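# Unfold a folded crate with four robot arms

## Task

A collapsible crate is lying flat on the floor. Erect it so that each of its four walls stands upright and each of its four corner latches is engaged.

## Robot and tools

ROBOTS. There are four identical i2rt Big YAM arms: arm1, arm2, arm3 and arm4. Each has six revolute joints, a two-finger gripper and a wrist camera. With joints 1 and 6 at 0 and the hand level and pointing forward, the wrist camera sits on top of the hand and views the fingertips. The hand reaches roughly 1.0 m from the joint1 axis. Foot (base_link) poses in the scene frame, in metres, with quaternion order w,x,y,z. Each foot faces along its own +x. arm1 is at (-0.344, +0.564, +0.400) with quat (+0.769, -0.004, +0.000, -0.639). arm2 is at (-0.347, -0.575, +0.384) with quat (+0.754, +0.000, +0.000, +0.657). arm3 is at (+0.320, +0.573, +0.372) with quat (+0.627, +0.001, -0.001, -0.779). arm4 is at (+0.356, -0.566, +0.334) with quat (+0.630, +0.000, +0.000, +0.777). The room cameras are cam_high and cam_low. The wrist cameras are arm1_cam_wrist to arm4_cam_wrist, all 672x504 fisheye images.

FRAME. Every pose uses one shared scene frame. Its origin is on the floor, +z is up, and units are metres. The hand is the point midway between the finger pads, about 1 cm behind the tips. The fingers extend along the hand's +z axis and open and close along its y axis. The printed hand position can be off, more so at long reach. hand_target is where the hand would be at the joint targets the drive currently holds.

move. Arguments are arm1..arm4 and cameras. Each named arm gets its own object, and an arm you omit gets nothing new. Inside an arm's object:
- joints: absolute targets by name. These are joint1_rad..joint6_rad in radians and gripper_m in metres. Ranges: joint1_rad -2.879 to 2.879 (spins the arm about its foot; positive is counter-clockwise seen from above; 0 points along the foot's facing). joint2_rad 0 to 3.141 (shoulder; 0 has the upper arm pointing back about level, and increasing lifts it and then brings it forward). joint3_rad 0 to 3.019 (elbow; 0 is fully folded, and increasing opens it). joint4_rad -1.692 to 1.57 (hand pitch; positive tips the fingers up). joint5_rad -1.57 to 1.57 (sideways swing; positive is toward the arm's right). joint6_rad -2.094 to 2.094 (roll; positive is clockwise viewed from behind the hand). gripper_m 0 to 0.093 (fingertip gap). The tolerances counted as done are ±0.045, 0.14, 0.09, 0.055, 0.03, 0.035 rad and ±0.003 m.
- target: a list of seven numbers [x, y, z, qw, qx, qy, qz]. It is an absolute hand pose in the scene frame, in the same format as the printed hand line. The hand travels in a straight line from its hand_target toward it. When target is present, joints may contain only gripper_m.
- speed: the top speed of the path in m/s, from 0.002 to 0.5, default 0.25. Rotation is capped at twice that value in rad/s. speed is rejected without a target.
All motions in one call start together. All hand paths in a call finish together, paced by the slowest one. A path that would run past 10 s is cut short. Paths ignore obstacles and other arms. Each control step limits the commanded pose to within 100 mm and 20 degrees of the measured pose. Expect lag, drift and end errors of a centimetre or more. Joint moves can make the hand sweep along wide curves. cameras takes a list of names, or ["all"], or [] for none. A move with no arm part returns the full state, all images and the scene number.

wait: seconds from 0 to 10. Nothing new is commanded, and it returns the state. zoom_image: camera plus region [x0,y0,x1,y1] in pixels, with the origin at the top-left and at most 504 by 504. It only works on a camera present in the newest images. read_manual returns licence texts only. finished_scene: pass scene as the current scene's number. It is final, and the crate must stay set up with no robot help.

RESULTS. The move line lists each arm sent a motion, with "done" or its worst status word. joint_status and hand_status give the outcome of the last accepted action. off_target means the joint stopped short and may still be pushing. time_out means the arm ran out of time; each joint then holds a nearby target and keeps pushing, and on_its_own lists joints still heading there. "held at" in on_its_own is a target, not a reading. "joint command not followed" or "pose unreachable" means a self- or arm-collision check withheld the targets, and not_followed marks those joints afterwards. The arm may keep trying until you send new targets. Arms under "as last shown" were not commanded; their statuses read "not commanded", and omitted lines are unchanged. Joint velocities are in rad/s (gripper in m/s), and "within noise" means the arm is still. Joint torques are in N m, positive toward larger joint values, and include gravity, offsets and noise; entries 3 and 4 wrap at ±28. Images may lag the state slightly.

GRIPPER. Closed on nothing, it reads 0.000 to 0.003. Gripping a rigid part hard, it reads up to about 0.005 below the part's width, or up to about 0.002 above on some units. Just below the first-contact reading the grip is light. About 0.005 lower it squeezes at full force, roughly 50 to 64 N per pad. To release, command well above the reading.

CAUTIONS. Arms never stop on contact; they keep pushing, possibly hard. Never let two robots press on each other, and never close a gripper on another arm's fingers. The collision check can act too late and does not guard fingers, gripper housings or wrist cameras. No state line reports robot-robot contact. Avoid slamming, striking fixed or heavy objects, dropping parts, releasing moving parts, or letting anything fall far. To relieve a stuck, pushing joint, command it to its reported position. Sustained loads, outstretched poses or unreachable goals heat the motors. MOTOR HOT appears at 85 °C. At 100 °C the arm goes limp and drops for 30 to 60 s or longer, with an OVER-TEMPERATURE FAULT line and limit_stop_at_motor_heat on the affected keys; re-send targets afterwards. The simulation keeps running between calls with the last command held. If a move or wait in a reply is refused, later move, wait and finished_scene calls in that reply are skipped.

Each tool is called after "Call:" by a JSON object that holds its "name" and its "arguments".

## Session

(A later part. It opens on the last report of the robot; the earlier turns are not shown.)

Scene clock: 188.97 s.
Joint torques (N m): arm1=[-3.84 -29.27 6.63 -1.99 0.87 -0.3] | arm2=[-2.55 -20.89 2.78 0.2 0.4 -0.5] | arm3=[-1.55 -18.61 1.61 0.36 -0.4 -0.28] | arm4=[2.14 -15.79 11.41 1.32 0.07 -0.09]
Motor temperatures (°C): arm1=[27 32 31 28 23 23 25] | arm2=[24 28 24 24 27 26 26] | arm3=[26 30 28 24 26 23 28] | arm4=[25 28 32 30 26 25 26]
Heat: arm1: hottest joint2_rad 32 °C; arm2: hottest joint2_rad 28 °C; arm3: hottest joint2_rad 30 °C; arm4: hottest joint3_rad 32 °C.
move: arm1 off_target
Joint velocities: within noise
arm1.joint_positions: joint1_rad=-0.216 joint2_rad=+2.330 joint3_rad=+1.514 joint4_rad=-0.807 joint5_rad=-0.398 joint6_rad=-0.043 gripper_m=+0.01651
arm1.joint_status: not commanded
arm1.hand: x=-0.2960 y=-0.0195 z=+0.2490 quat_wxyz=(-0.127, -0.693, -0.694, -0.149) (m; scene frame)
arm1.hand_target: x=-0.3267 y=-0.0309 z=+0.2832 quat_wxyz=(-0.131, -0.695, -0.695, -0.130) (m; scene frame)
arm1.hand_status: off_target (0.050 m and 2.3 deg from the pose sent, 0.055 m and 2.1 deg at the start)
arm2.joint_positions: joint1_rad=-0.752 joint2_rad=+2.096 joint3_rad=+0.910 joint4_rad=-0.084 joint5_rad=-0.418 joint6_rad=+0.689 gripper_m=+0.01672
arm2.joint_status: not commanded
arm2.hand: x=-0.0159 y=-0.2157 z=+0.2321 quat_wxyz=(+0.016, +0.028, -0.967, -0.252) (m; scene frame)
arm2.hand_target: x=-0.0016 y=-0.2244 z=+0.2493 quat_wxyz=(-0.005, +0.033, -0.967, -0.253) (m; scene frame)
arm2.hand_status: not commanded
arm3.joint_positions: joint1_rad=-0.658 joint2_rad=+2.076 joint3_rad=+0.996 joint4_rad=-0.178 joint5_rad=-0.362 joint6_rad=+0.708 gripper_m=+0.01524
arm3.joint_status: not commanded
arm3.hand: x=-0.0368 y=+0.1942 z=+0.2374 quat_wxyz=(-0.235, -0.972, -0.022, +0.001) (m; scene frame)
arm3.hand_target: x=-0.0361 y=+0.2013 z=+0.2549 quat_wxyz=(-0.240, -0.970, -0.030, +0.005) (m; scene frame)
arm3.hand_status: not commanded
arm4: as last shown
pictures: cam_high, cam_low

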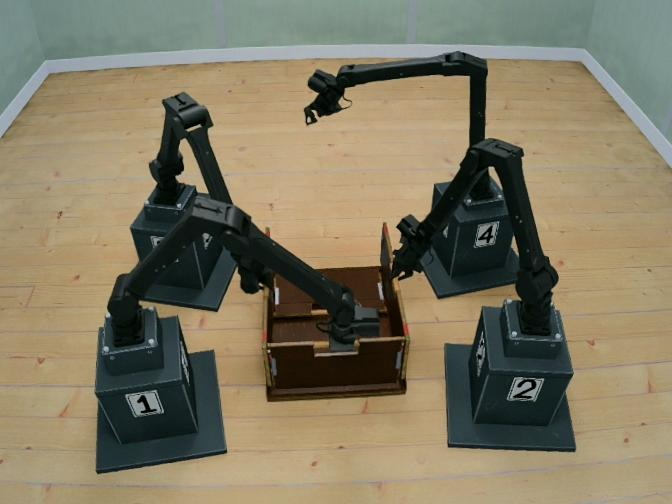

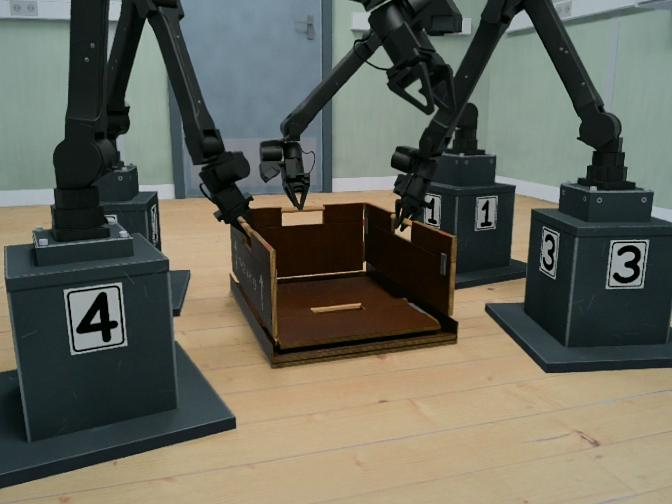

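Call:
{"name": "move", "arguments": {"arm1": {"target":[-0.345,-0.031,0.285,0.13,0.695,0.695,0.13],"speed":0.06}, "cameras": ["cam_high","cam_low"]}}

Call:
{"name": "zoom_image", "arguments": {"camera": "cam_high", "region": [350, 310, 430, 390]}}

Call:
{"name": "zoom_image", "arguments": {"camera": "cam_high", "region": [245, 310, 325, 390]}}

Scene clock: 191.33 s.
Joint torques (N m): arm1=[-6.3 -29.27 7.27 -2.18 0.95 -0.44] | arm2=[-2.55 -20.84 2.78 0.2 0.4 -0.5] | arm3=[-1.61 -19.14 1.74 0.34 -0.42 -0.26] | arm4=[2.14 -15.79 11.41 1.32 0.07 -0.09]
Motor temperatures (°C): arm1=[27 32 31 28 23 23 25] | arm2=[24 28 24 24 27 26 26] | arm3=[26 30 28 24 26 23 28] | arm4=[25 28 32 30 26 25 26]
Heat: arm1: hottest joint2_rad 32 °C; arm2: hottest joint2_rad 28 °C; arm3: hottest joint2_rad 30 °C; arm4: hottest joint3_rad 32 °C.
move: arm1 off_target
Joint velocities: within noise
arm1.joint_positions: joint1_rad=-0.217 joint2_rad=+2.330 joint3_rad=+1.514 joint4_rad=-0.808 joint5_rad=-0.398 joint6_rad=-0.050 gripper_m=+0.01651
arm1.joint_status: not commanded
arm1.hand: x=-0.2969 y=-0.0192 z=+0.2490 quat_wxyz=(-0.128, -0.691, -0.696, -0.149) (m; scene frame)
arm1.hand_target: x=-0.3435 y=-0.0301 z=+0.2828 quat_wxyz=(-0.130, -0.696, -0.694, -0.129) (m; scene frame)
arm1.hand_status: off_target (0.061 m and 2.3 deg from the pose sent, 0.062 m and 2.3 deg at the start)
arm2, arm3, arm4: as last shown
pictures: cam_high, cam_low

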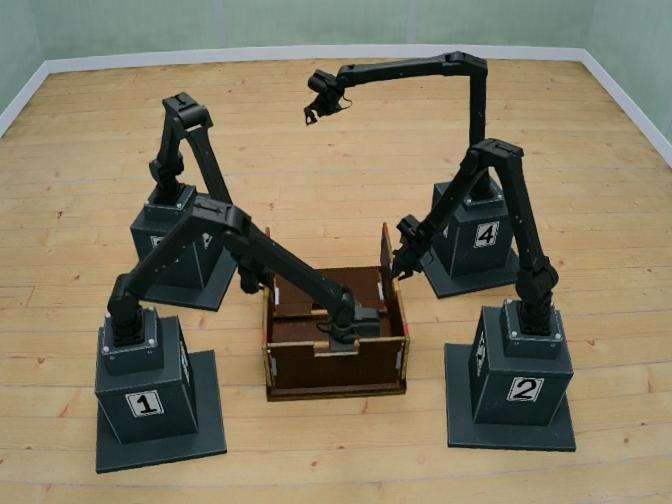

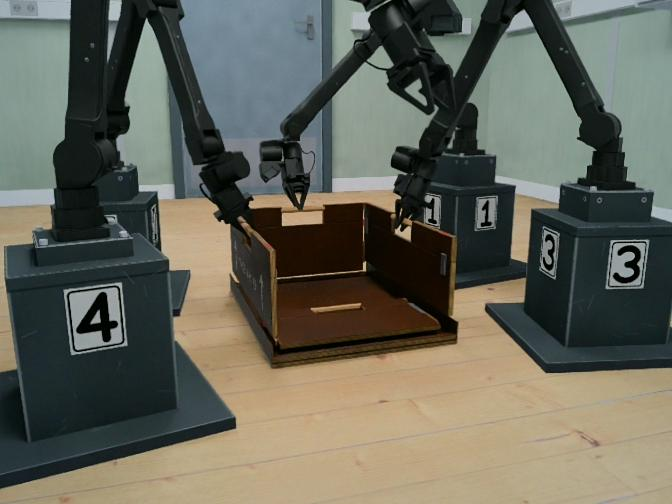

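Scaled by 6.300 from the camera's 672x504 image, which has a finer 960x720 frame.

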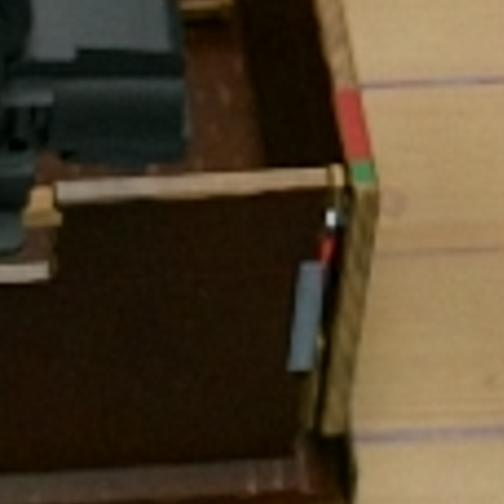

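Scaled by 6.300 from the camera's 672x504 image, which has a finer 960x720 frame.

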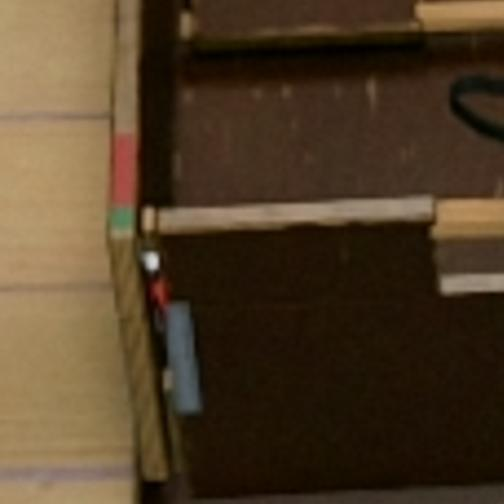

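Call:
{"name": "move", "arguments": {"arm1": {"target":[-0.28,-0.031,0.28,0.13,0.695,0.695,0.13],"speed":0.06}, "cameras": ["cam_high","arm1_cam_wrist"]}}

Call:
{"name": "zoom_image", "arguments": {"camera": "cam_high", "region": [350, 310, 430, 390]}}

Scene clock: 194.93 s.
Joint torques (N m): arm1=[1.2 -28.16 5.63 -0.02 0.18 0.22] | arm2=[-2.49 -20.84 2.8 0.23 0.4 -0.5] | arm3=[-1.67 -19.6 1.66 0.32 -0.39 -0.28] | arm4=[2.14 -15.85 11.43 1.32 0.06 -0.09]
Motor temperatures (°C): arm1=[27 32 31 28 23 23 26] | arm2=[24 28 24 24 27 26 26] | arm3=[26 30 28 24 26 23 28] | arm4=[25 28 33 30 26 25 26]
Heat: arm1: hottest joint2_rad 32 °C; arm2: hottest joint2_rad 28 °C; arm3: hottest joint2_rad 30 °C; arm4: hottest joint3_rad 33 °C.
move: arm1 off_target
Joint velocities: within noise
arm1.joint_positions: joint1_rad=-0.205 joint2_rad=+2.329 joint3_rad=+1.514 joint4_rad=-0.805 joint5_rad=-0.382 joint6_rad=-0.021 gripper_m=+0.01649
arm1.joint_status: not commanded
arm1.hand: x=-0.2925 y=-0.0196 z=+0.2487 quat_wxyz=(-0.120, -0.697, -0.692, -0.145) (m; scene frame)
arm1.hand_target: x=-0.2857 y=-0.0312 z=+0.2788 quat_wxyz=(-0.131, -0.696, -0.694, -0.129) (m; scene frame)
arm1.hand_status: off_target (0.036 m and 2.1 deg from the pose sent, 0.037 m and 2.3 deg at the start)
arm2, arm3, arm4: as last shown
pictures: arm1_cam_wrist, cam_high

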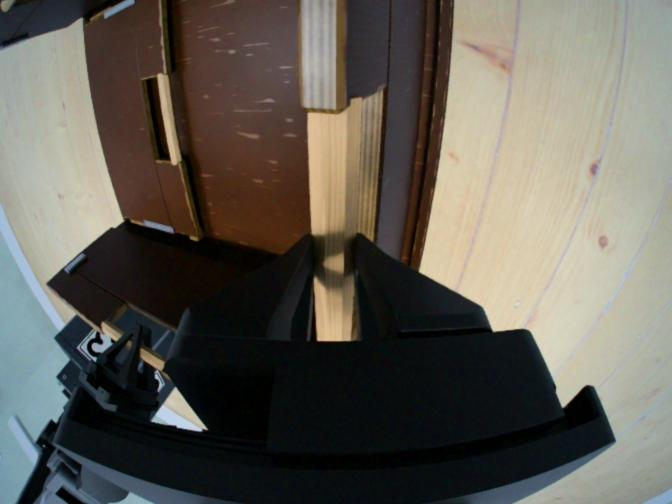

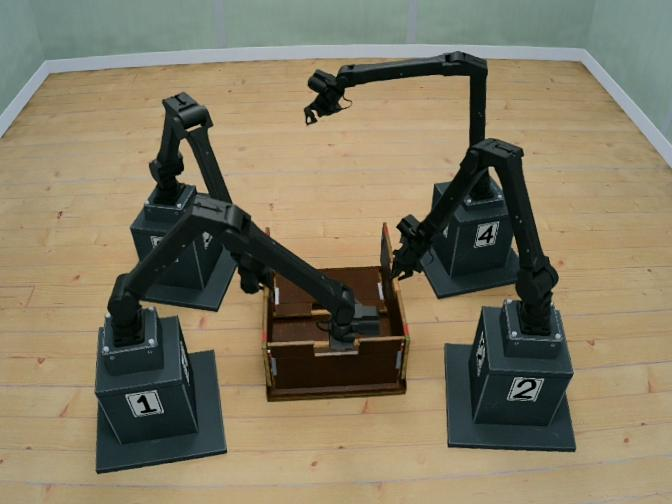

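Scaled by 6.300 from the camera's 672x504 image, which has a finer 960x720 frame.

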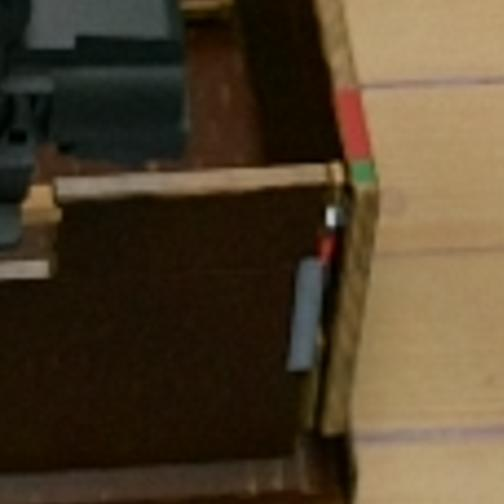

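Call:
{"name": "move", "arguments": {"arm1": {"target":[-0.262,-0.031,0.28,0.13,0.695,0.695,0.13],"speed":0.06}, "cameras": ["cam_high"]}}

Call:
{"name": "zoom_image", "arguments": {"camera": "cam_high", "region": [350, 310, 430, 390]}}

Scene clock: 198.33 s.
Joint torques (N m): arm1=[4.01 -28.28 5.71 0.57 -0.15 0.36] | arm2=[-2.49 -20.89 2.77 0.18 0.4 -0.5] | arm3=[-1.08 -19.31 1.8 0.23 -0.41 -0.28] | arm4=[2.14 -15.79 11.41 1.32 0.07 -0.09]
Motor temperatures (°C): arm1=[27 32 31 28 23 23 26] | arm2=[24 28 24 24 27 26 26] | arm3=[26 30 28 24 26 23 28] | arm4=[25 28 33 30 26 25 26]
Heat: arm1: hottest joint2_rad 32 °C; arm2: hottest joint2_rad 28 °C; arm3: hottest joint2_rad 30 °C; arm4: hottest joint3_rad 33 °C.
move: arm1 off_target
Joint velocities: within noise
arm1.joint_positions: joint1_rad=-0.200 joint2_rad=+2.326 joint3_rad=+1.513 joint4_rad=-0.801 joint5_rad=-0.369 joint6_rad=-0.007 gripper_m=+0.01649
arm1.joint_status: not commanded
arm1.hand: x=-0.2918 y=-0.0204 z=+0.2492 quat_wxyz=(-0.116, -0.701, -0.690, -0.139) (m; scene frame)
arm1.hand_target: x=-0.2641 y=-0.0311 z=+0.2790 quat_wxyz=(-0.129, -0.695, -0.696, -0.128) (m; scene frame)
arm1.hand_status: off_target (0.044 m and 2.1 deg from the pose sent, 0.045 m and 2.1 deg at the start)
arm2, arm3, arm4: as last shown
pictures: cam_high

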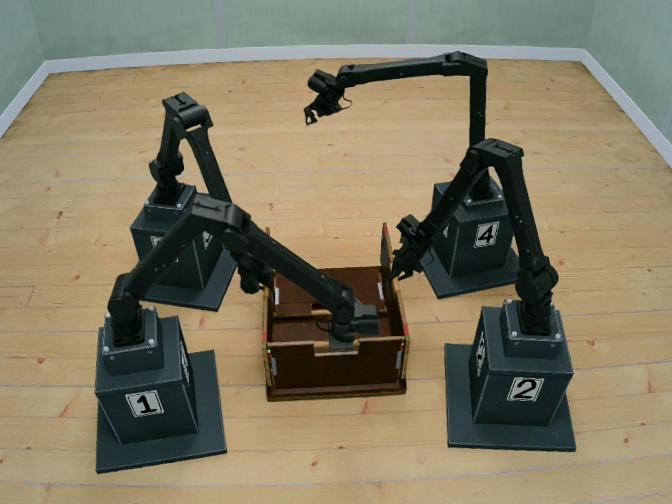

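Scaled by 6.300 from the camera's 672x504 image, which has a finer 960x720 frame.

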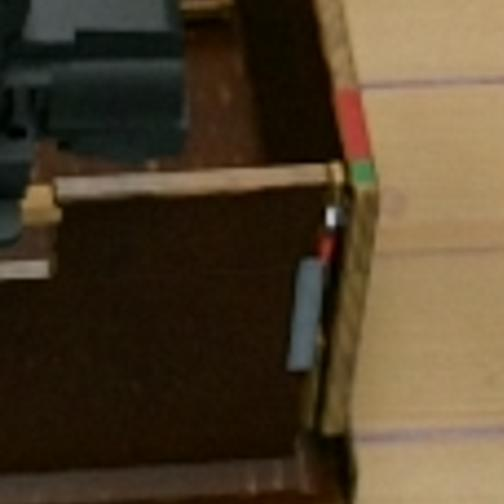

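Call:
{"name": "move", "arguments": {"arm1": {"target":[-0.285,-0.031,0.28,0.13,0.695,0.695,0.13],"speed":0.06}}}

Call:
{"name": "move", "arguments": {"arm1": {"joints":{"gripper_m":0.05}}, "cameras": ["cam_high","arm1_cam_wrist"]}}

Scene clock: 200.60 s.
Joint torques (N m): arm1=[0.62 -28.16 5.93 -0.36 -0.28 0.05] | arm2=[-2.55 -20.84 2.77 0.2 0.4 -0.5] | arm3=[-1.73 -18.84 1.69 0.23 -0.37 -0.24] | arm4=[2.14 -15.79 11.41 1.31 0.07 -0.09]
Motor temperatures (°C): arm1=[27 32 31 27 23 23 26] | arm2=[24 28 24 24 27 26 26] | arm3=[26 30 28 24 26 23 28] | arm4=[25 28 33 30 26 25 26]
Heat: arm1: hottest joint2_rad 32 °C; arm2: hottest joint2_rad 28 °C; arm3: hottest joint2_rad 30 °C; arm4: hottest joint3_rad 33 °C.
move: arm1 off_target
Joint velocities: within noise
arm1.joint_positions: joint1_rad=-0.202 joint2_rad=+2.326 joint3_rad=+1.513 joint4_rad=-0.801 joint5_rad=-0.371 joint6_rad=-0.009 gripper_m=+0.01649
arm1.joint_status: not commanded
arm1.hand: x=-0.2925 y=-0.0205 z=+0.2493 quat_wxyz=(-0.117, -0.701, -0.690, -0.140) (m; scene frame)
arm1.hand_target: x=-0.2854 y=-0.0310 z=+0.2790 quat_wxyz=(-0.130, -0.695, -0.695, -0.130) (m; scene frame)
arm1.hand_status: off_target (0.033 m and 2.0 deg from the pose sent, 0.033 m and 2.1 deg at the start)
arm2, arm3, arm4: as last shown
pictures: none

Scene clock: 201.37 s.
Joint torques (N m): arm1=[0.91 -24.47 6.49 0.35 -0.16 0.03] | arm2=[-2.61 -20.84 2.78 0.18 0.4 -0.5] | arm3=[-1.2 -19.25 1.66 0.31 -0.41 -0.24] | arm4=[2.14 -15.79 11.43 1.32 0.07 -0.09]
Motor temperatures (°C): arm1=[27 32 31 27 23 23 26] | arm2=[24 28 24 24 27 26 26] | arm3=[26 30 28 24 26 23 28] | arm4=[25 28 33 30 26 25 26]
Heat: arm1: hottest joint2_rad 32 °C; arm2: hottest joint2_rad 28 °C; arm3: hottest joint2_rad 30 °C; arm4: hottest joint3_rad 33 °C.
move: arm1 done
Joint velocities: within noise
arm1.joint_positions: joint1_rad=-0.188 joint2_rad=+2.277 joint3_rad=+1.511 joint4_rad=-0.819 joint5_rad=-0.374 joint6_rad=+0.000 gripper_m=+0.04995
arm1.joint_status: all done
arm1.hand: x=-0.2838 y=-0.0278 z=+0.2770 quat_wxyz=(-0.127, -0.697, -0.693, -0.132) (m; scene frame)
arm1.hand_target: x=-0.2795 y=-0.0286 z=+0.2793 quat_wxyz=(-0.126, -0.695, -0.695, -0.134) (m; scene frame)
arm1.hand_status: not commanded
arm2, arm3: as last shown
arm4.joint_positions: joint1_rad=-0.406 joint2_rad=+1.694 joint3_rad=+1.500 joint4_rad=-0.864 joint5_rad=+0.347 joint6_rad=+0.562 gripper_m=+0.09397
arm4.joint_status: not commanded
arm4.hand: x=+0.5381 y=+0.0368 z=+0.5514 quat_wxyz=(-0.279, +0.335, -0.893, -0.111) (m; scene frame)
arm4.hand_target: x=+0.5359 y=+0.0430 z=+0.5467 quat_wxyz=(-0.279, +0.345, -0.889, -0.110) (m; scene frame)
arm4.hand_status: not commanded
pictures: arm1_cam_wrist, cam_high

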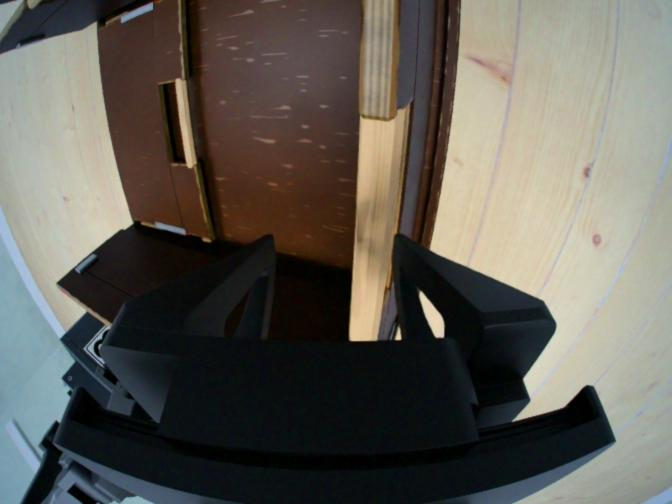

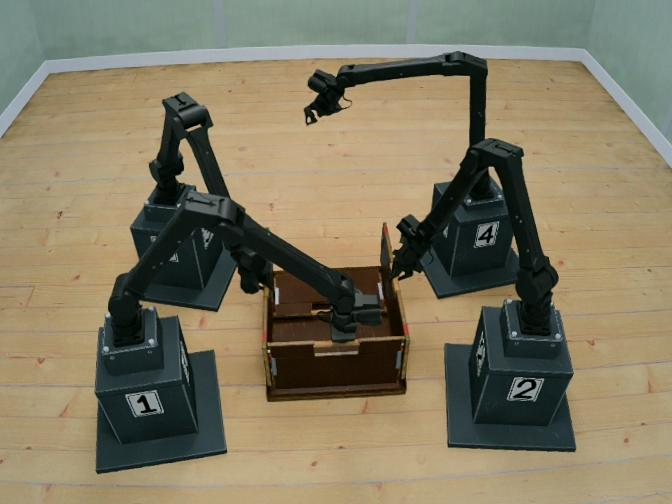

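Call:
{"name": "move", "arguments": {"arm1": {"target":[-0.31,-0.02,0.42,0.13,0.695,0.695,0.13],"speed":0.2}, "arm4": {"joints":{"joint1_rad":0.319,"joint2_rad":1.75,"joint3_rad":1.62,"joint4_rad":-1.2,"joint5_rad":0,"joint6_rad":0.475,"gripper_m":0.045}}, "cameras": ["cam_high"]}}

Call:
{"name": "move", "arguments": {"arm1": {"joints":{"joint1_rad":-0.3,"joint2_rad":1.2,"joint3_rad":1.5,"joint4_rad":-1.2,"joint5_rad":0,"joint6_rad":0}}, "arm4": {"joints":{"joint1_rad":0.319,"joint2_rad":2.33,"joint3_rad":1.764,"joint4_rad":-0.974,"joint5_rad":0,"joint6_rad":0.475}}, "cameras": ["arm4_cam_wrist","cam_high"]}}

Scene clock: 206.00 s.
Joint torques (N m): arm1=[-0.85 -21.54 9.25 0.05 -0.18 -0.08] | arm2=[-2.55 -20.84 2.78 0.18 0.4 -0.5] | arm3=[-0.97 -19.25 1.65 0.29 -0.41 -0.2] | arm4=[1.67 -16.09 14.42 -0.03 -0.03 -0.1]
Motor temperatures (°C): arm1=[27 33 31 27 23 23 25] | arm2=[24 28 24 24 27 26 26] | arm3=[26 30 28 24 26 23 28] | arm4=[25 28 33 30 26 25 26]
Heat: arm1: hottest joint2_rad 33 °C; arm2: hottest joint2_rad 28 °C; arm3: hottest joint2_rad 30 °C; arm4: hottest joint3_rad 33 °C.
move: arm1 off_target; arm4 done
Joint velocities: within noise
arm1.joint_positions: joint1_rad=-0.230 joint2_rad=+2.047 joint3_rad=+1.511 joint4_rad=-1.085 joint5_rad=-0.374 joint6_rad=-0.038 gripper_m=+0.04997
arm1.joint_status: not commanded
arm1.hand: x=-0.3067 y=-0.0103 z=+0.4084 quat_wxyz=(-0.120, -0.700, -0.690, -0.140) (m; scene frame)
arm1.hand_target: x=-0.3106 y=-0.0211 z=+0.4200 quat_wxyz=(-0.130, -0.696, -0.694, -0.130) (m; scene frame)
arm1.hand_status: off_target (0.015 m and 1.8 deg from the pose sent, 0.146 m and 0.5 deg at the start)
arm2, arm3: as last shown
arm4.joint_positions: joint1_rad=+0.324 joint2_rad=+1.734 joint3_rad=+1.572 joint4_rad=-1.190 joint5_rad=-0.001 joint6_rad=+0.492 gripper_m=+0.04507
arm4.joint_status: all done
arm4.hand: x=+0.0616 y=-0.0653 z=+0.5238 quat_wxyz=(-0.029, +0.717, -0.689, -0.105) (m; scene frame)
arm4.hand_target: x=+0.0573 y=-0.0528 z=+0.5359 quat_wxyz=(-0.034, +0.720, -0.683, -0.116) (m; scene frame)
arm4.hand_status: not commanded
pictures: cam_high

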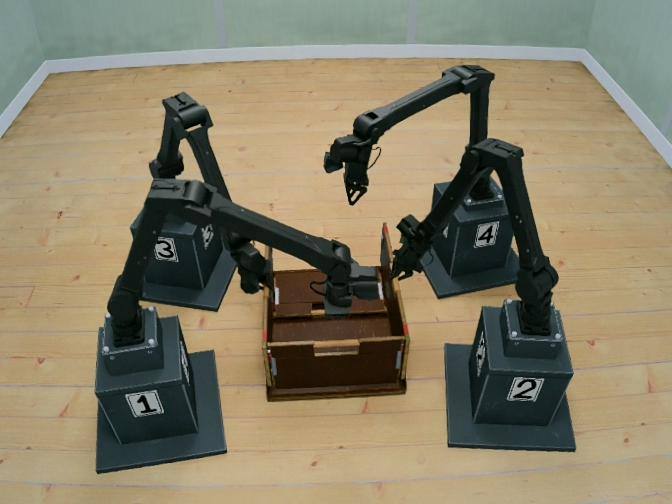

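Scene clock: 207.73 s.
Joint torques (N m): arm1=[0.26 -10.23 9.39 1.47 0.21 0.2] | arm2=[-2.61 -20.89 2.78 0.2 0.4 -0.5] | arm3=[-1.55 -19.31 1.77 0.31 -0.38 -0.22] | arm4=[1.32 -22.48 9.98 0.25 -0.01 -0.09]
Motor temperatures (°C): arm1=[27 33 31 27 23 23 25] | arm2=[24 28 24 24 27 26 26] | arm3=[26 30 28 24 26 23 28] | arm4=[25 28 33 30 26 25 26]
Heat: arm1: hottest joint2_rad 33 °C; arm2: hottest joint2_rad 28 °C; arm3: hottest joint2_rad 30 °C; arm4: hottest joint3_rad 33 °C.
move: arm1 done; arm4 done
Joint velocities: within noise
arm1.joint_positions: joint1_rad=-0.303 joint2_rad=+1.197 joint3_rad=+1.488 joint4_rad=-1.192 joint5_rad=-0.009 joint6_rad=-0.021 gripper_m=+0.04998
arm1.joint_status: all done
arm1.hand: x=-0.3958 y=+0.1033 z=+0.8260 quat_wxyz=(-0.219, -0.697, -0.636, +0.249) (m; scene frame)
arm1.hand_target: x=-0.3937 y=+0.1030 z=+0.8289 quat_wxyz=(-0.220, -0.700, -0.632, +0.247) (m; scene frame)
arm1.hand_status: not commanded
arm2, arm3: as last shown
arm4.joint_positions: joint1_rad=+0.324 joint2_rad=+2.322 joint3_rad=+1.748 joint4_rad=-0.980 joint5_rad=-0.001 joint6_rad=+0.485 gripper_m=+0.04507
arm4.joint_status: all done
arm4.hand: x=+0.0240 y=-0.0016 z=+0.2404 quat_wxyz=(-0.002, +0.723, -0.691, -0.009) (m; scene frame)
arm4.hand_target: x=+0.0236 y=+0.0062 z=+0.2399 quat_wxyz=(-0.004, +0.727, -0.686, -0.015) (m; scene frame)
arm4.hand_status: not commanded
pictures: arm4_cam_wrist, cam_high

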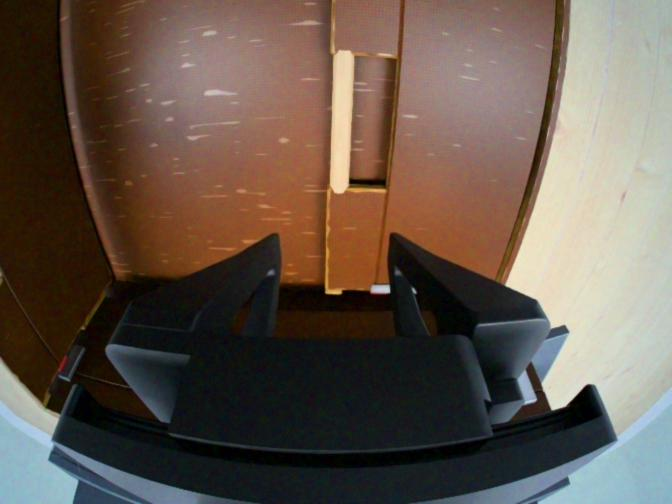

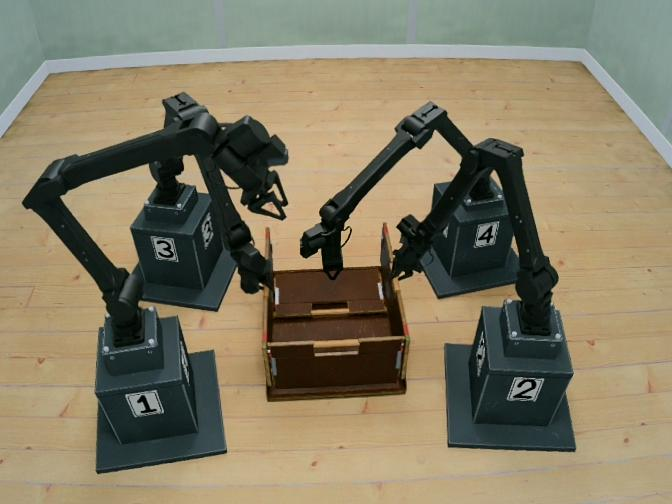

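Call:
{"name": "move", "arguments": {"arm4": {"target":[0.027,0.006,0.06,0,0.7133,-0.7009,0],"speed":0.15}, "cameras": ["arm4_cam_wrist"]}}

Scene clock: 212.03 s.
Joint torques (N m): arm1=[-0.03 -10.17 9.73 1.42 0.23 0.2] | arm2=[-2.55 -20.84 2.78 0.18 0.4 -0.5] | arm3=[-1.38 -19.37 1.69 0.18 -0.43 -0.22] | arm4=[1.14 -21.66 10.09 0.17 -0.02 0.29]
Motor temperatures (°C): arm1=[27 32 32 27 23 23 25] | arm2=[24 28 24 24 27 26 26] | arm3=[26 30 28 24 26 23 29] | arm4=[25 28 33 30 26 25 26]
Heat: arm1: hottest joint2_rad 32 °C; arm2: hottest joint2_rad 28 °C; arm3: hottest joint2_rad 30 °C; arm4: hottest joint3_rad 33 °C.
move: arm4 off_target
Joint velocities: within noise
arm1: as last shown
arm2.joint_positions: joint1_rad=-0.752 joint2_rad=+2.096 joint3_rad=+0.910 joint4_rad=-0.084 joint5_rad=-0.418 joint6_rad=+0.689 gripper_m=+0.01672
arm2.joint_status: not commanded
arm2.hand: x=-0.0159 y=-0.2157 z=+0.2321 quat_wxyz=(+0.016, +0.028, -0.967, -0.252) (m; scene frame)
arm2.hand_target: x=-0.0016 y=-0.2244 z=+0.2493 quat_wxyz=(-0.005, +0.033, -0.967, -0.253) (m; scene frame)
arm2.hand_status: not commanded
arm3.joint_positions: joint1_rad=-0.658 joint2_rad=+2.076 joint3_rad=+0.996 joint4_rad=-0.178 joint5_rad=-0.362 joint6_rad=+0.708 gripper_m=+0.01524
arm3.joint_status: not commanded
arm3.hand: x=-0.0368 y=+0.1942 z=+0.2374 quat_wxyz=(-0.235, -0.972, -0.022, +0.001) (m; scene frame)
arm3.hand_target: x=-0.0361 y=+0.2013 z=+0.2549 quat_wxyz=(-0.240, -0.970, -0.030, +0.005) (m; scene frame)
arm3.hand_status: not commanded
arm4.joint_positions: joint1_rad=+0.323 joint2_rad=+2.633 joint3_rad=+1.833 joint4_rad=-0.787 joint5_rad=-0.001 joint6_rad=+0.485 gripper_m=+0.04507
arm4.joint_status: not commanded
arm4.hand: x=+0.0286 y=-0.0075 z=+0.0680 quat_wxyz=(+0.003, +0.723, -0.691, +0.008) (m; scene frame)
arm4.hand_target: x=+0.0283 y=+0.0036 z=+0.0604 quat_wxyz=(+0.000, +0.714, -0.700, +0.000) (m; scene frame)
arm4.hand_status: off_target (0.016 m and 1.8 deg from the pose sent, 0.181 m and 1.9 deg at the start)
pictures: arm4_cam_wrist

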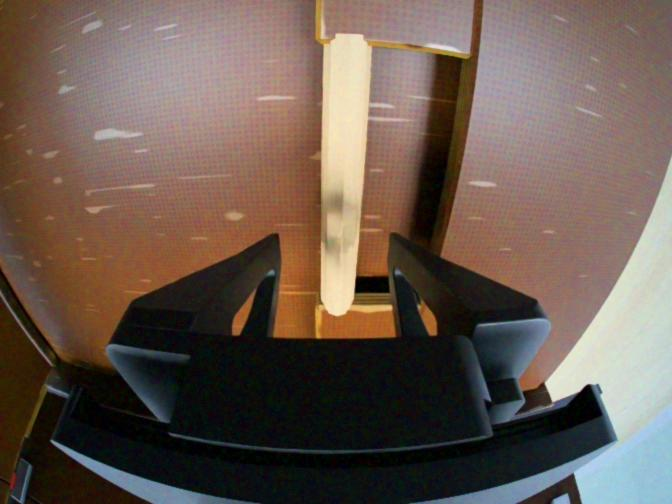

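Call:
{"name": "move", "arguments": {"arm4": {"target":[0.031,0.012,0.028,0,0.7133,-0.7009,0],"speed":0.1}, "cameras": ["arm4_cam_wrist"]}}

Scene clock: 214.73 s.
Joint torques (N m): arm1=[0.44 -10.11 9.76 1.54 0.21 0.17] | arm2=[-2.55 -20.84 2.78 0.21 0.4 -0.5] | arm3=[-1.49 -18.84 1.72 0.32 -0.39 -0.27] | arm4=[1.26 -22.24 10.02 0.09 -0.02 0.19]
Motor temperatures (°C): arm1=[27 32 32 27 23 23 25] | arm2=[24 28 24 24 27 26 26] | arm3=[26 30 28 24 26 23 29] | arm4=[25 29 33 30 26 25 26]
Heat: arm1: hottest joint2_rad 32 °C; arm2: hottest joint2_rad 28 °C; arm3: hottest joint2_rad 30 °C; arm4: hottest joint3_rad 33 °C.
move: arm4 off_target
Joint velocities: within noise
arm1, arm2, arm3: as last shown
arm4.joint_positions: joint1_rad=+0.312 joint2_rad=+2.711 joint3_rad=+1.900 joint4_rad=-0.772 joint5_rad=-0.001 joint6_rad=+0.485 gripper_m=+0.04507
arm4.joint_status: not commanded
arm4.hand: x=+0.0312 y=+0.0020 z=+0.0364 quat_wxyz=(+0.002, +0.719, -0.695, +0.005) (m; scene frame)
arm4.hand_target: x=+0.0314 y=+0.0116 z=+0.0283 quat_wxyz=(+0.000, +0.713, -0.701, -0.001) (m; scene frame)
arm4.hand_status: off_target (0.013 m and 1.2 deg from the pose sent, 0.045 m and 1.8 deg at the start)
pictures: arm4_cam_wrist

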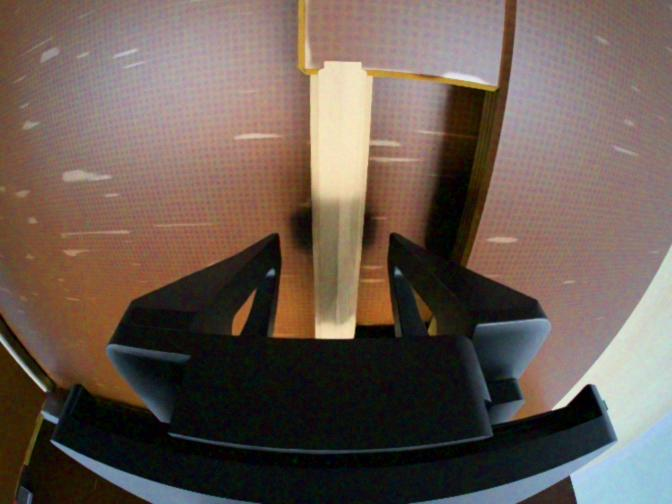

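Call:
{"name": "move", "arguments": {"arm4": {"target":[0.031,0.012,0.024,0,0.7133,-0.7009,0],"speed":0.06}}}

Call:
{"name": "move", "arguments": {"arm4": {"joints":{"gripper_m":0.012}}, "cameras": ["arm4_cam_wrist"]}}

Scene clock: 216.43 s.
Joint torques (N m): arm1=[0.38 -9.99 9.62 1.5 0.2 0.18] | arm2=[-2.61 -20.84 2.78 0.2 0.4 -0.5] | arm3=[-1.73 -18.9 1.8 0.25 -0.39 -0.23] | arm4=[1.2 -21.77 10.19 0.16 -0.01 0.19]
Motor temperatures (°C): arm1=[27 32 32 27 23 23 25] | arm2=[24 28 24 24 27 26 26] | arm3=[26 30 28 24 26 23 29] | arm4=[25 29 33 30 26 25 26]
Heat: arm1: hottest joint2_rad 32 °C; arm2: hottest joint2_rad 28 °C; arm3: hottest joint2_rad 30 °C; arm4: hottest joint3_rad 33 °C.
move: arm4 off_target
Joint velocities: within noise
arm1, arm2, arm3: as last shown
arm4.joint_positions: joint1_rad=+0.312 joint2_rad=+2.714 joint3_rad=+1.906 joint4_rad=-0.772 joint5_rad=-0.001 joint6_rad=+0.485 gripper_m=+0.04507
arm4.joint_status: not commanded
arm4.hand: x=+0.0302 y=+0.0036 z=+0.0360 quat_wxyz=(+0.002, +0.719, -0.695, +0.004) (m; scene frame)
arm4.hand_target: x=+0.0312 y=+0.0114 z=+0.0239 quat_wxyz=(+0.000, +0.713, -0.701, +0.000) (m; scene frame)
arm4.hand_status: off_target (0.015 m and 1.1 deg from the pose sent, 0.016 m and 1.2 deg at the start)
pictures: none

Scene clock: 217.03 s.
Joint torques (N m): arm1=[0.67 -9.88 9.59 1.35 0.22 0.21] | arm2=[-2.55 -20.89 2.78 0.21 0.4 -0.5] | arm3=[-1.79 -19.6 1.61 0.24 -0.4 -0.31] | arm4=[1.26 -21.77 10.18 0.16 -0.05 0.19]
Motor temperatures (°C): arm1=[27 32 32 27 23 23 25] | arm2=[24 28 24 24 27 26 26] | arm3=[26 30 28 24 26 23 29] | arm4=[25 29 33 30 26 25 26]
Heat: arm1: hottest joint2_rad 32 °C; arm2: hottest joint2_rad 28 °C; arm3: hottest joint2_rad 30 °C; arm4: hottest joint3_rad 33 °C.
move: arm4 off_target
Joint velocities: within noise
arm1, arm2, arm3: as last shown
arm4.joint_positions: joint1_rad=+0.310 joint2_rad=+2.714 joint3_rad=+1.906 joint4_rad=-0.772 joint5_rad=+0.007 joint6_rad=+0.493 gripper_m=+0.01684
arm4.joint_status: gripper_m off_target (ended at +0.01687, target +0.01200)
arm4.hand: x=+0.0323 y=+0.0048 z=+0.0360 quat_wxyz=(-0.002, +0.716, -0.698, +0.005) (m; scene frame)
arm4.hand_target: x=+0.0327 y=+0.0123 z=+0.0239 quat_wxyz=(-0.003, +0.711, -0.704, +0.001) (m; scene frame)
arm4.hand_status: not commanded
pictures: arm4_cam_wrist

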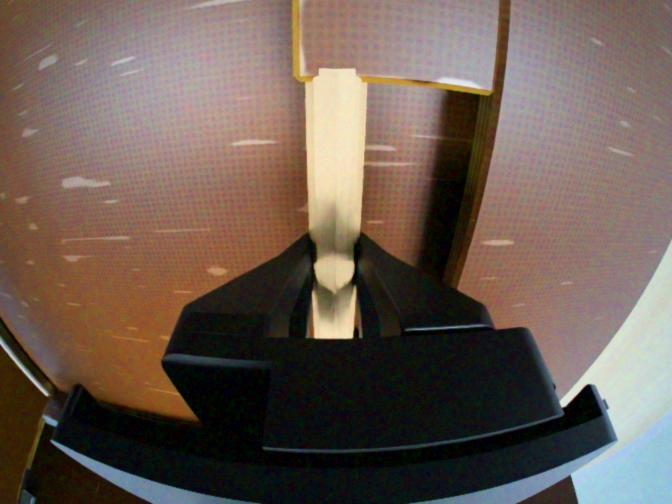

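Call:
{"name": "move", "arguments": {"arm4": {"target":[0.040,0.012,0.115,0.0245,0.7126,-0.7006,-0.025],"speed":0.12}}}

Call:
{"name": "move", "arguments": {"arm4": {"target":[0.069,0.012,0.185,0.049,0.711,-0.699,-0.05],"speed":0.12}, "cameras": ["arm4_cam_wrist","cam_high"]}}

Scene clock: 220.33 s.
Joint torques (N m): arm1=[-0.26 -10.05 9.65 1.5 0.21 0.2] | arm2=[-2.49 -20.84 2.8 0.2 0.4 -0.5] | arm3=[-1.55 -18.49 1.7 0.34 -0.41 -0.25] | arm4=[1.38 -27.87 6.56 -1.07 0.1 -0.05]
Motor temperatures (°C): arm1=[27 32 33 27 23 23 25] | arm2=[24 28 24 24 27 26 26] | arm3=[26 30 28 24 26 23 29] | arm4=[25 29 33 30 26 25 27]
Heat: arm1: hottest joint3_rad 33 °C; arm2: hottest joint2_rad 28 °C; arm3: hottest joint2_rad 30 °C; arm4: hottest joint3_rad 33 °C.
move: arm4 off_target
Joint velocities: within noise
arm1, arm2, arm3: as last shown
arm4.joint_positions: joint1_rad=+0.281 joint2_rad=+2.587 joint3_rad=+1.796 joint4_rad=-0.755 joint5_rad=-0.075 joint6_rad=+0.472 gripper_m=+0.01672
arm4.joint_status: not commanded
arm4.hand: x=+0.0376 y=+0.0055 z=+0.0876 quat_wxyz=(+0.032, +0.713, -0.700, -0.023) (m; scene frame)
arm4.hand_target: x=+0.0376 y=+0.0136 z=+0.1142 quat_wxyz=(+0.027, +0.716, -0.697, -0.030) (m; scene frame)
arm4.hand_status: off_target (0.028 m and 0.9 deg from the pose sent, 0.080 m and 4.6 deg at the start)
pictures: none

Scene clock: 221.57 s.
Joint torques (N m): arm1=[0.32 -10.23 9.81 1.42 0.18 0.2] | arm2=[-2.49 -20.84 2.8 0.2 0.4 -0.5] | arm3=[-1.96 -19.25 1.65 0.27 -0.42 -0.25] | arm4=[1.26 -27.4 6.89 -1.36 0.2 0]
Motor temperatures (°C): arm1=[27 32 33 27 23 23 25] | arm2=[24 28 24 24 27 26 26] | arm3=[26 30 28 24 26 23 29] | arm4=[25 29 33 30 26 25 27]
Heat: arm1: hottest joint3_rad 33 °C; arm2: hottest joint2_rad 28 °C; arm3: hottest joint2_rad 30 °C; arm4: hottest joint3_rad 33 °C.
move: arm4 off_target
Joint velocities: within noise
arm1, arm2, arm3: as last shown
arm4.joint_positions: joint1_rad=+0.228 joint2_rad=+2.426 joint3_rad=+1.672 joint4_rad=-0.772 joint5_rad=-0.138 joint6_rad=+0.421 gripper_m=+0.01618
arm4.joint_status: not commanded
arm4.hand: x=+0.0642 y=+0.0057 z=+0.1546 quat_wxyz=(+0.057, +0.711, -0.699, -0.045) (m; scene frame)
arm4.hand_target: x=+0.0674 y=+0.0118 z=+0.1837 quat_wxyz=(+0.049, +0.712, -0.699, -0.050) (m; scene frame)
arm4.hand_status: off_target (0.031 m and 1.0 deg from the pose sent, 0.103 m and 3.6 deg at the start)
pictures: arm4_cam_wrist, cam_high

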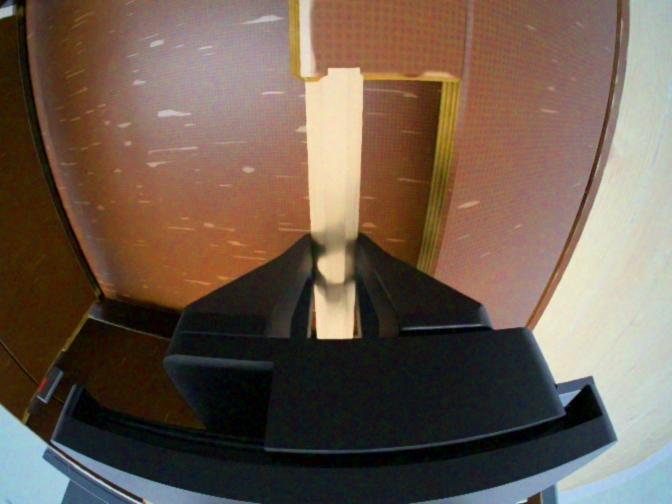

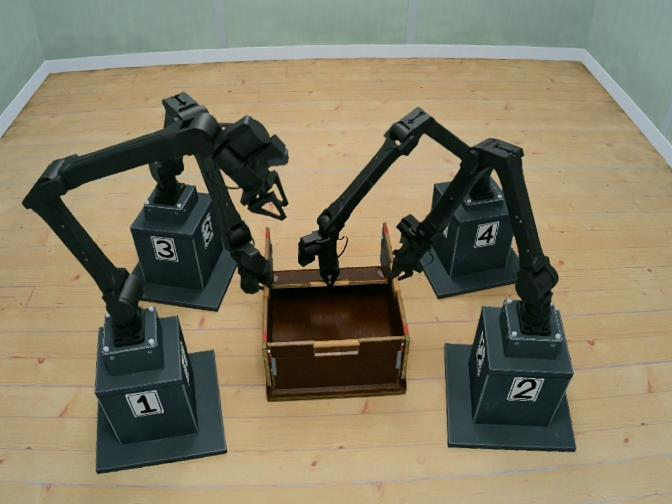

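Call:
{"name": "move", "arguments": {"arm4": {"target":[0.111,0.012,0.237,0.073,0.709,-0.697,-0.0745],"speed":0.12}}}

Call:
{"name": "move", "arguments": {"arm4": {"target":[0.159,0.012,0.270,0.0976,0.706,-0.694,-0.099],"speed":0.12}}}

Call:
{"name": "move", "arguments": {"arm4": {"target":[0.207,0.012,0.289,0.116,0.703,-0.691,-0.118],"speed":0.12}, "cameras": ["arm4_cam_wrist","cam_high"]}}

Call:
{"name": "zoom_image", "arguments": {"camera": "cam_high", "region": [250, 210, 430, 410]}}

Scene clock: 224.23 s.
Joint torques (N m): arm1=[0.56 -9.82 9.73 1.62 0.22 0.17] | arm2=[-2.49 -20.84 2.8 0.2 0.4 -0.5] | arm3=[-1.44 -19.37 1.57 0.32 -0.37 -0.27] | arm4=[1.14 -26.93 7.24 -1.55 0.25 -0.04]
Motor temperatures (°C): arm1=[27 32 33 27 23 23 25] | arm2=[24 28 24 24 27 26 26] | arm3=[26 30 28 24 26 23 29] | arm4=[25 30 32 30 26 25 27]
Heat: arm1: hottest joint3_rad 33 °C; arm2: hottest joint2_rad 28 °C; arm3: hottest joint2_rad 30 °C; arm4: hottest joint3_rad 32 °C.
move: arm4 off_target
Joint velocities: within noise
arm1, arm2, arm3: as last shown
arm3.hand_target: x=-0.0361 y=+0.2013 z=+0.2549 quat_wxyz=(-0.240, -0.970, -0.031, +0.005) (m; scene frame)
arm4.joint_positions: joint1_rad=+0.148 joint2_rad=+2.305 joint3_rad=+1.577 joint4_rad=-0.787 joint5_rad=-0.210 joint6_rad=+0.347 gripper_m=+0.01619
arm4.joint_status: not commanded
arm4.hand: x=+0.1050 y=+0.0068 z=+0.2027 quat_wxyz=(+0.083, +0.708, -0.698, -0.069) (m; scene frame)
arm4.hand_target: x=+0.1104 y=+0.0123 z=+0.2350 quat_wxyz=(+0.073, +0.709, -0.697, -0.075) (m; scene frame)
arm4.hand_status: off_target (0.035 m and 1.3 deg from the pose sent, 0.095 m and 3.9 deg at the start)
pictures: none

Scene clock: 225.47 s.
Joint torques (N m): arm1=[0.26 -9.82 9.83 1.4 0.17 0.2] | arm2=[-2.55 -20.72 2.8 0.2 0.36 -0.5] | arm3=[-1.79 -19.43 1.61 0.17 -0.38 -0.28] | arm4=[1.14 -26.23 7.51 -1.52 0.09 -0.06]
Motor temperatures (°C): arm1=[27 32 33 27 23 23 25] | arm2=[24 28 24 24 27 26 26] | arm3=[26 30 28 24 26 23 29] | arm4=[25 30 32 30 26 25 27]
Heat: arm1: hottest joint3_rad 33 °C; arm2: hottest joint2_rad 28 °C; arm3: hottest joint2_rad 30 °C; arm4: hottest joint3_rad 32 °C.
move: arm4 off_target
Joint velocities: within noise
arm1.joint_positions: joint1_rad=-0.303 joint2_rad=+1.197 joint3_rad=+1.488 joint4_rad=-1.192 joint5_rad=-0.009 joint6_rad=-0.021 gripper_m=+0.04998
arm1.joint_status: not commanded
arm1.hand: x=-0.3958 y=+0.1033 z=+0.8260 quat_wxyz=(-0.219, -0.697, -0.636, +0.249) (m; scene frame)
arm1.hand_target: x=-0.3937 y=+0.1030 z=+0.8289 quat_wxyz=(-0.220, -0.700, -0.632, +0.247) (m; scene frame)
arm1.hand_status: not commanded
arm2.joint_positions: joint1_rad=-0.752 joint2_rad=+2.096 joint3_rad=+0.910 joint4_rad=-0.087 joint5_rad=-0.418 joint6_rad=+0.689 gripper_m=+0.01672
arm2.joint_status: not commanded
arm2.hand: x=-0.0164 y=-0.2161 z=+0.2319 quat_wxyz=(+0.017, +0.028, -0.967, -0.251) (m; scene frame)
arm2.hand_target: x=-0.0023 y=-0.2247 z=+0.2490 quat_wxyz=(-0.003, +0.033, -0.967, -0.252) (m; scene frame)
arm2.hand_status: not commanded
arm3.joint_positions: joint1_rad=-0.656 joint2_rad=+2.076 joint3_rad=+0.996 joint4_rad=-0.178 joint5_rad=-0.362 joint6_rad=+0.711 gripper_m=+0.01524
arm3.joint_status: not commanded
arm3.hand: x=-0.0362 y=+0.1936 z=+0.2374 quat_wxyz=(-0.235, -0.972, -0.022, +0.000) (m; scene frame)
arm3.hand_target: x=-0.0356 y=+0.2008 z=+0.2549 quat_wxyz=(-0.240, -0.970, -0.031, +0.005) (m; scene frame)
arm3.hand_status: not commanded
arm4.joint_positions: joint1_rad=+0.054 joint2_rad=+2.220 joint3_rad=+1.512 joint4_rad=-0.810 joint5_rad=-0.280 joint6_rad=+0.257 gripper_m=+0.01620
arm4.joint_status: not commanded
arm4.hand: x=+0.1526 y=+0.0084 z=+0.2361 quat_wxyz=(+0.108, +0.704, -0.696, -0.093) (m; scene frame)
arm4.hand_target: x=+0.1579 y=+0.0131 z=+0.2690 quat_wxyz=(+0.097, +0.706, -0.694, -0.100) (m; scene frame)
arm4.hand_status: off_target (0.035 m and 1.4 deg from the pose sent, 0.086 m and 3.8 deg at the start)
pictures: none

Scene clock: 226.67 s.
Joint torques (N m): arm1=[0.21 -10.05 9.63 1.62 0.21 0.17] | arm2=[-2.49 -20.78 2.8 0.2 0.36 -0.51] | arm3=[-1.26 -19.25 1.55 0.31 -0.35 -0.32] | arm4=[1.67 -25.35 7.73 -1.42 -0.35 -0.05]
Motor temperatures (°C): arm1=[27 31 33 27 23 23 25] | arm2=[24 28 24 24 27 26 26] | arm3=[26 30 28 24 26 23 29] | arm4=[25 30 32 30 26 25 27]
Heat: arm1: hottest joint3_rad 33 °C; arm2: hottest joint2_rad 28 °C; arm3: hottest joint2_rad 30 °C; arm4: hottest joint3_rad 32 °C.
move: arm4 off_target
Joint velocities: within noise
arm1, arm2, arm3: as last shown
arm4.joint_positions: joint1_rad=-0.044 joint2_rad=+2.167 joint3_rad=+1.474 joint4_rad=-0.844 joint5_rad=-0.319 joint6_rad=+0.162 gripper_m=+0.01582
arm4.joint_status: not commanded
arm4.hand: x=+0.2060 y=+0.0096 z=+0.2572 quat_wxyz=(+0.119, +0.701, -0.696, -0.106) (m; scene frame)
arm4.hand_target: x=+0.2059 y=+0.0121 z=+0.2881 quat_wxyz=(+0.113, +0.705, -0.691, -0.116) (m; scene frame)
arm4.hand_status: off_target (0.032 m and 1.5 deg from the pose sent, 0.076 m and 3.1 deg at the start)
pictures: arm4_cam_wrist, cam_high

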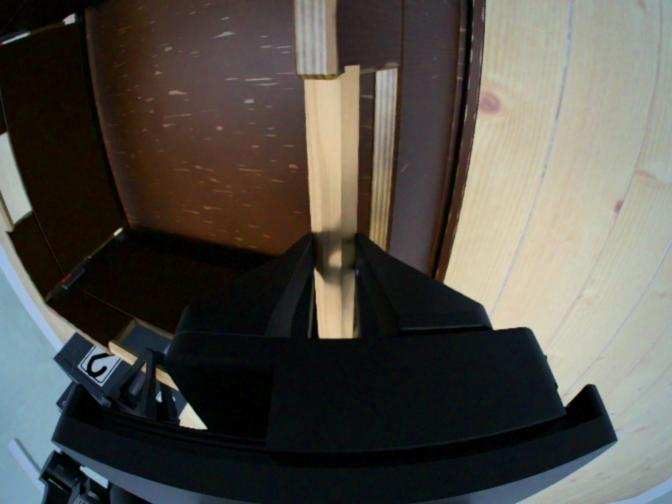

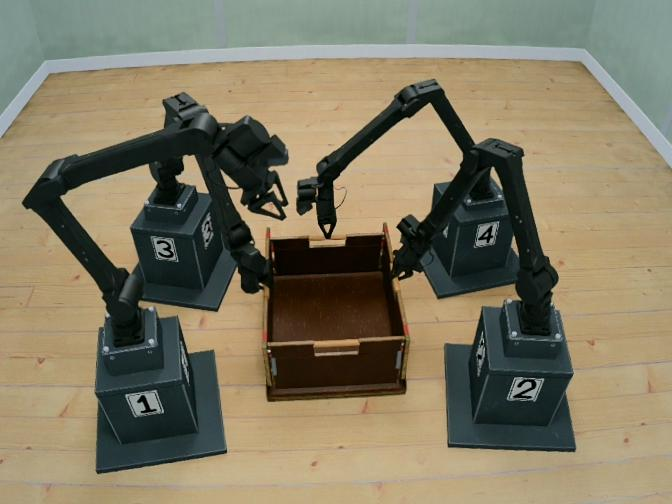

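Scaled by 2.520 from the camera's 672x504 image, which has a finer 960x720 frame.

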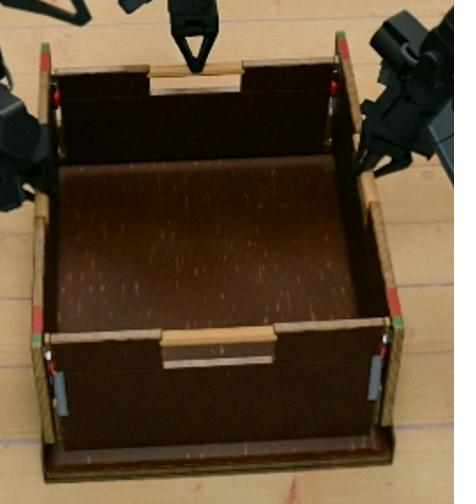

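Call:
{"name": "move", "arguments": {"arm4": {"target":[0.240,0.012,0.296,0.125,0.702,-0.690,-0.126],"speed":0.1}}}

Call:
{"name": "move", "arguments": {"arm4": {"target":[0.270,0.012,0.298,0.13,0.701,-0.689,-0.131],"speed":0.08}, "cameras": ["cam_high"]}}

Call:
{"name": "zoom_image", "arguments": {"camera": "cam_high", "region": [350, 220, 410, 280]}}

Call:
{"name": "zoom_image", "arguments": {"camera": "cam_high", "region": [250, 220, 310, 280]}}

Scene clock: 228.90 s.
Joint torques (N m): arm1=[-0.09 -10.23 9.69 1.47 0.23 0.23] | arm2=[-2.55 -20.84 2.8 0.2 0.36 -0.5] | arm3=[-1.55 -19.6 1.77 0.35 -0.41 -0.28] | arm4=[-0.32 -26.23 7.25 -2.22 -0.14 -0.21]
Motor temperatures (°C): arm1=[27 31 33 27 23 23 25] | arm2=[24 28 24 24 27 26 26] | arm3=[26 30 28 24 26 23 29] | arm4=[25 30 32 30 26 25 27]
Heat: arm1: hottest joint3_rad 33 °C; arm2: hottest joint2_rad 28 °C; arm3: hottest joint2_rad 30 °C; arm4: hottest joint3_rad 32 °C.
move: arm4 off_target
Joint velocities: within noise
arm1, arm2, arm3: as last shown
arm4.joint_positions: joint1_rad=-0.076 joint2_rad=+2.167 joint3_rad=+1.471 joint4_rad=-0.850 joint5_rad=-0.368 joint6_rad=+0.119 gripper_m=+0.01581
arm4.joint_status: not commanded
arm4.hand: x=+0.2171 y=+0.0101 z=+0.2591 quat_wxyz=(+0.137, +0.701, -0.689, -0.122) (m; scene frame)
arm4.hand_target: x=+0.2337 y=+0.0115 z=+0.2942 quat_wxyz=(+0.129, +0.701, -0.690, -0.128) (m; scene frame)
arm4.hand_status: off_target (0.043 m and 1.5 deg from the pose sent, 0.052 m and 2.4 deg at the start)
pictures: none

Scene clock: 230.03 s.
Joint torques (N m): arm1=[0.38 -10.11 9.72 1.51 0.23 0.18] | arm2=[-2.49 -20.72 2.78 0.18 0.34 -0.51] | arm3=[-1.49 -19.25 1.8 0.36 -0.38 -0.34] | arm4=[-0.5 -25.99 7.38 -2.04 0.26 -0.2]
Motor temperatures (°C): arm1=[27 31 34 27 23 23 25] | arm2=[24 28 24 24 27 26 26] | arm3=[26 30 28 24 26 23 29] | arm4=[25 30 32 30 26 25 27]
Heat: arm1: hottest joint3_rad 34 °C; arm2: hottest joint2_rad 28 °C; arm3: hottest joint2_rad 30 °C; arm4: hottest joint3_rad 32 °C.
move: arm4 off_target
Joint velocities: within noise
arm1: as last shown
arm2.joint_positions: joint1_rad=-0.753 joint2_rad=+2.096 joint3_rad=+0.910 joint4_rad=-0.087 joint5_rad=-0.417 joint6_rad=+0.691 gripper_m=+0.01672
arm2.joint_status: not commanded
arm2.hand: x=-0.0157 y=-0.2168 z=+0.2318 quat_wxyz=(+0.017, +0.026, -0.968, -0.251) (m; scene frame)
arm2.hand_target: x=-0.0021 y=-0.2251 z=+0.2488 quat_wxyz=(-0.003, +0.032, -0.967, -0.252) (m; scene frame)
arm2.hand_status: not commanded
arm3.joint_positions: joint1_rad=-0.653 joint2_rad=+2.076 joint3_rad=+0.995 joint4_rad=-0.178 joint5_rad=-0.362 joint6_rad=+0.716 gripper_m=+0.01523
arm3.joint_status: not commanded
arm3.hand: x=-0.0344 y=+0.1931 z=+0.2370 quat_wxyz=(-0.234, -0.972, -0.021, -0.001) (m; scene frame)
arm3.hand_target: x=-0.0341 y=+0.2000 z=+0.2546 quat_wxyz=(-0.240, -0.970, -0.032, +0.004) (m; scene frame)
arm3.hand_status: not commanded
arm4.joint_positions: joint1_rad=-0.136 joint2_rad=+2.162 joint3_rad=+1.468 joint4_rad=-0.879 joint5_rad=-0.388 joint6_rad=+0.050 gripper_m=+0.01566
arm4.joint_status: not commanded
arm4.hand: x=+0.2491 y=+0.0097 z=+0.2620 quat_wxyz=(+0.145, +0.701, -0.686, -0.127) (m; scene frame)
arm4.hand_target: x=+0.2687 y=+0.0123 z=+0.2958 quat_wxyz=(+0.130, +0.701, -0.689, -0.131) (m; scene frame)
arm4.hand_status: off_target (0.042 m and 1.8 deg from the pose sent, 0.066 m and 1.3 deg at the start)
pictures: cam_high

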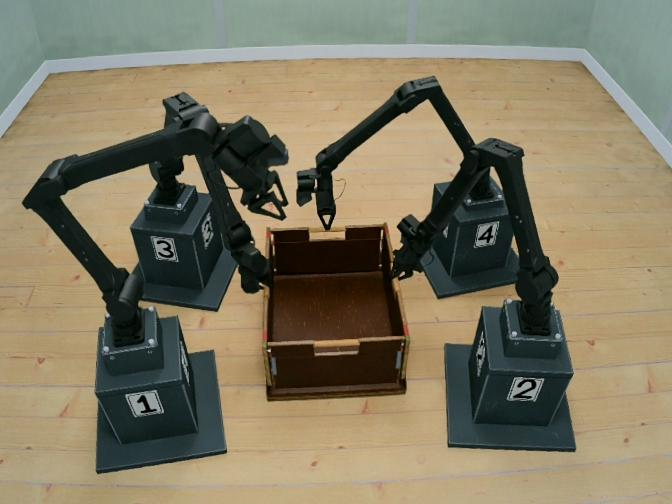

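Scaled by 8.400 from the camera's 672x504 image, which has a finer 960x720 frame.

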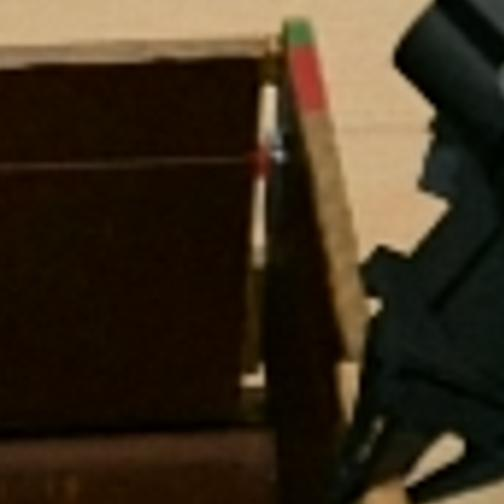

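Scaled by 8.400 from the camera's 672x504 image, which has a finer 960x720 frame.

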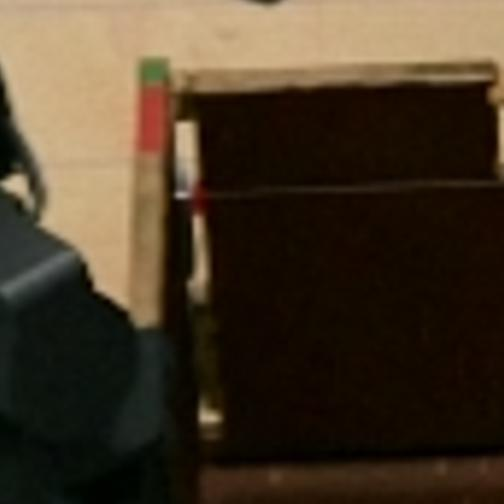

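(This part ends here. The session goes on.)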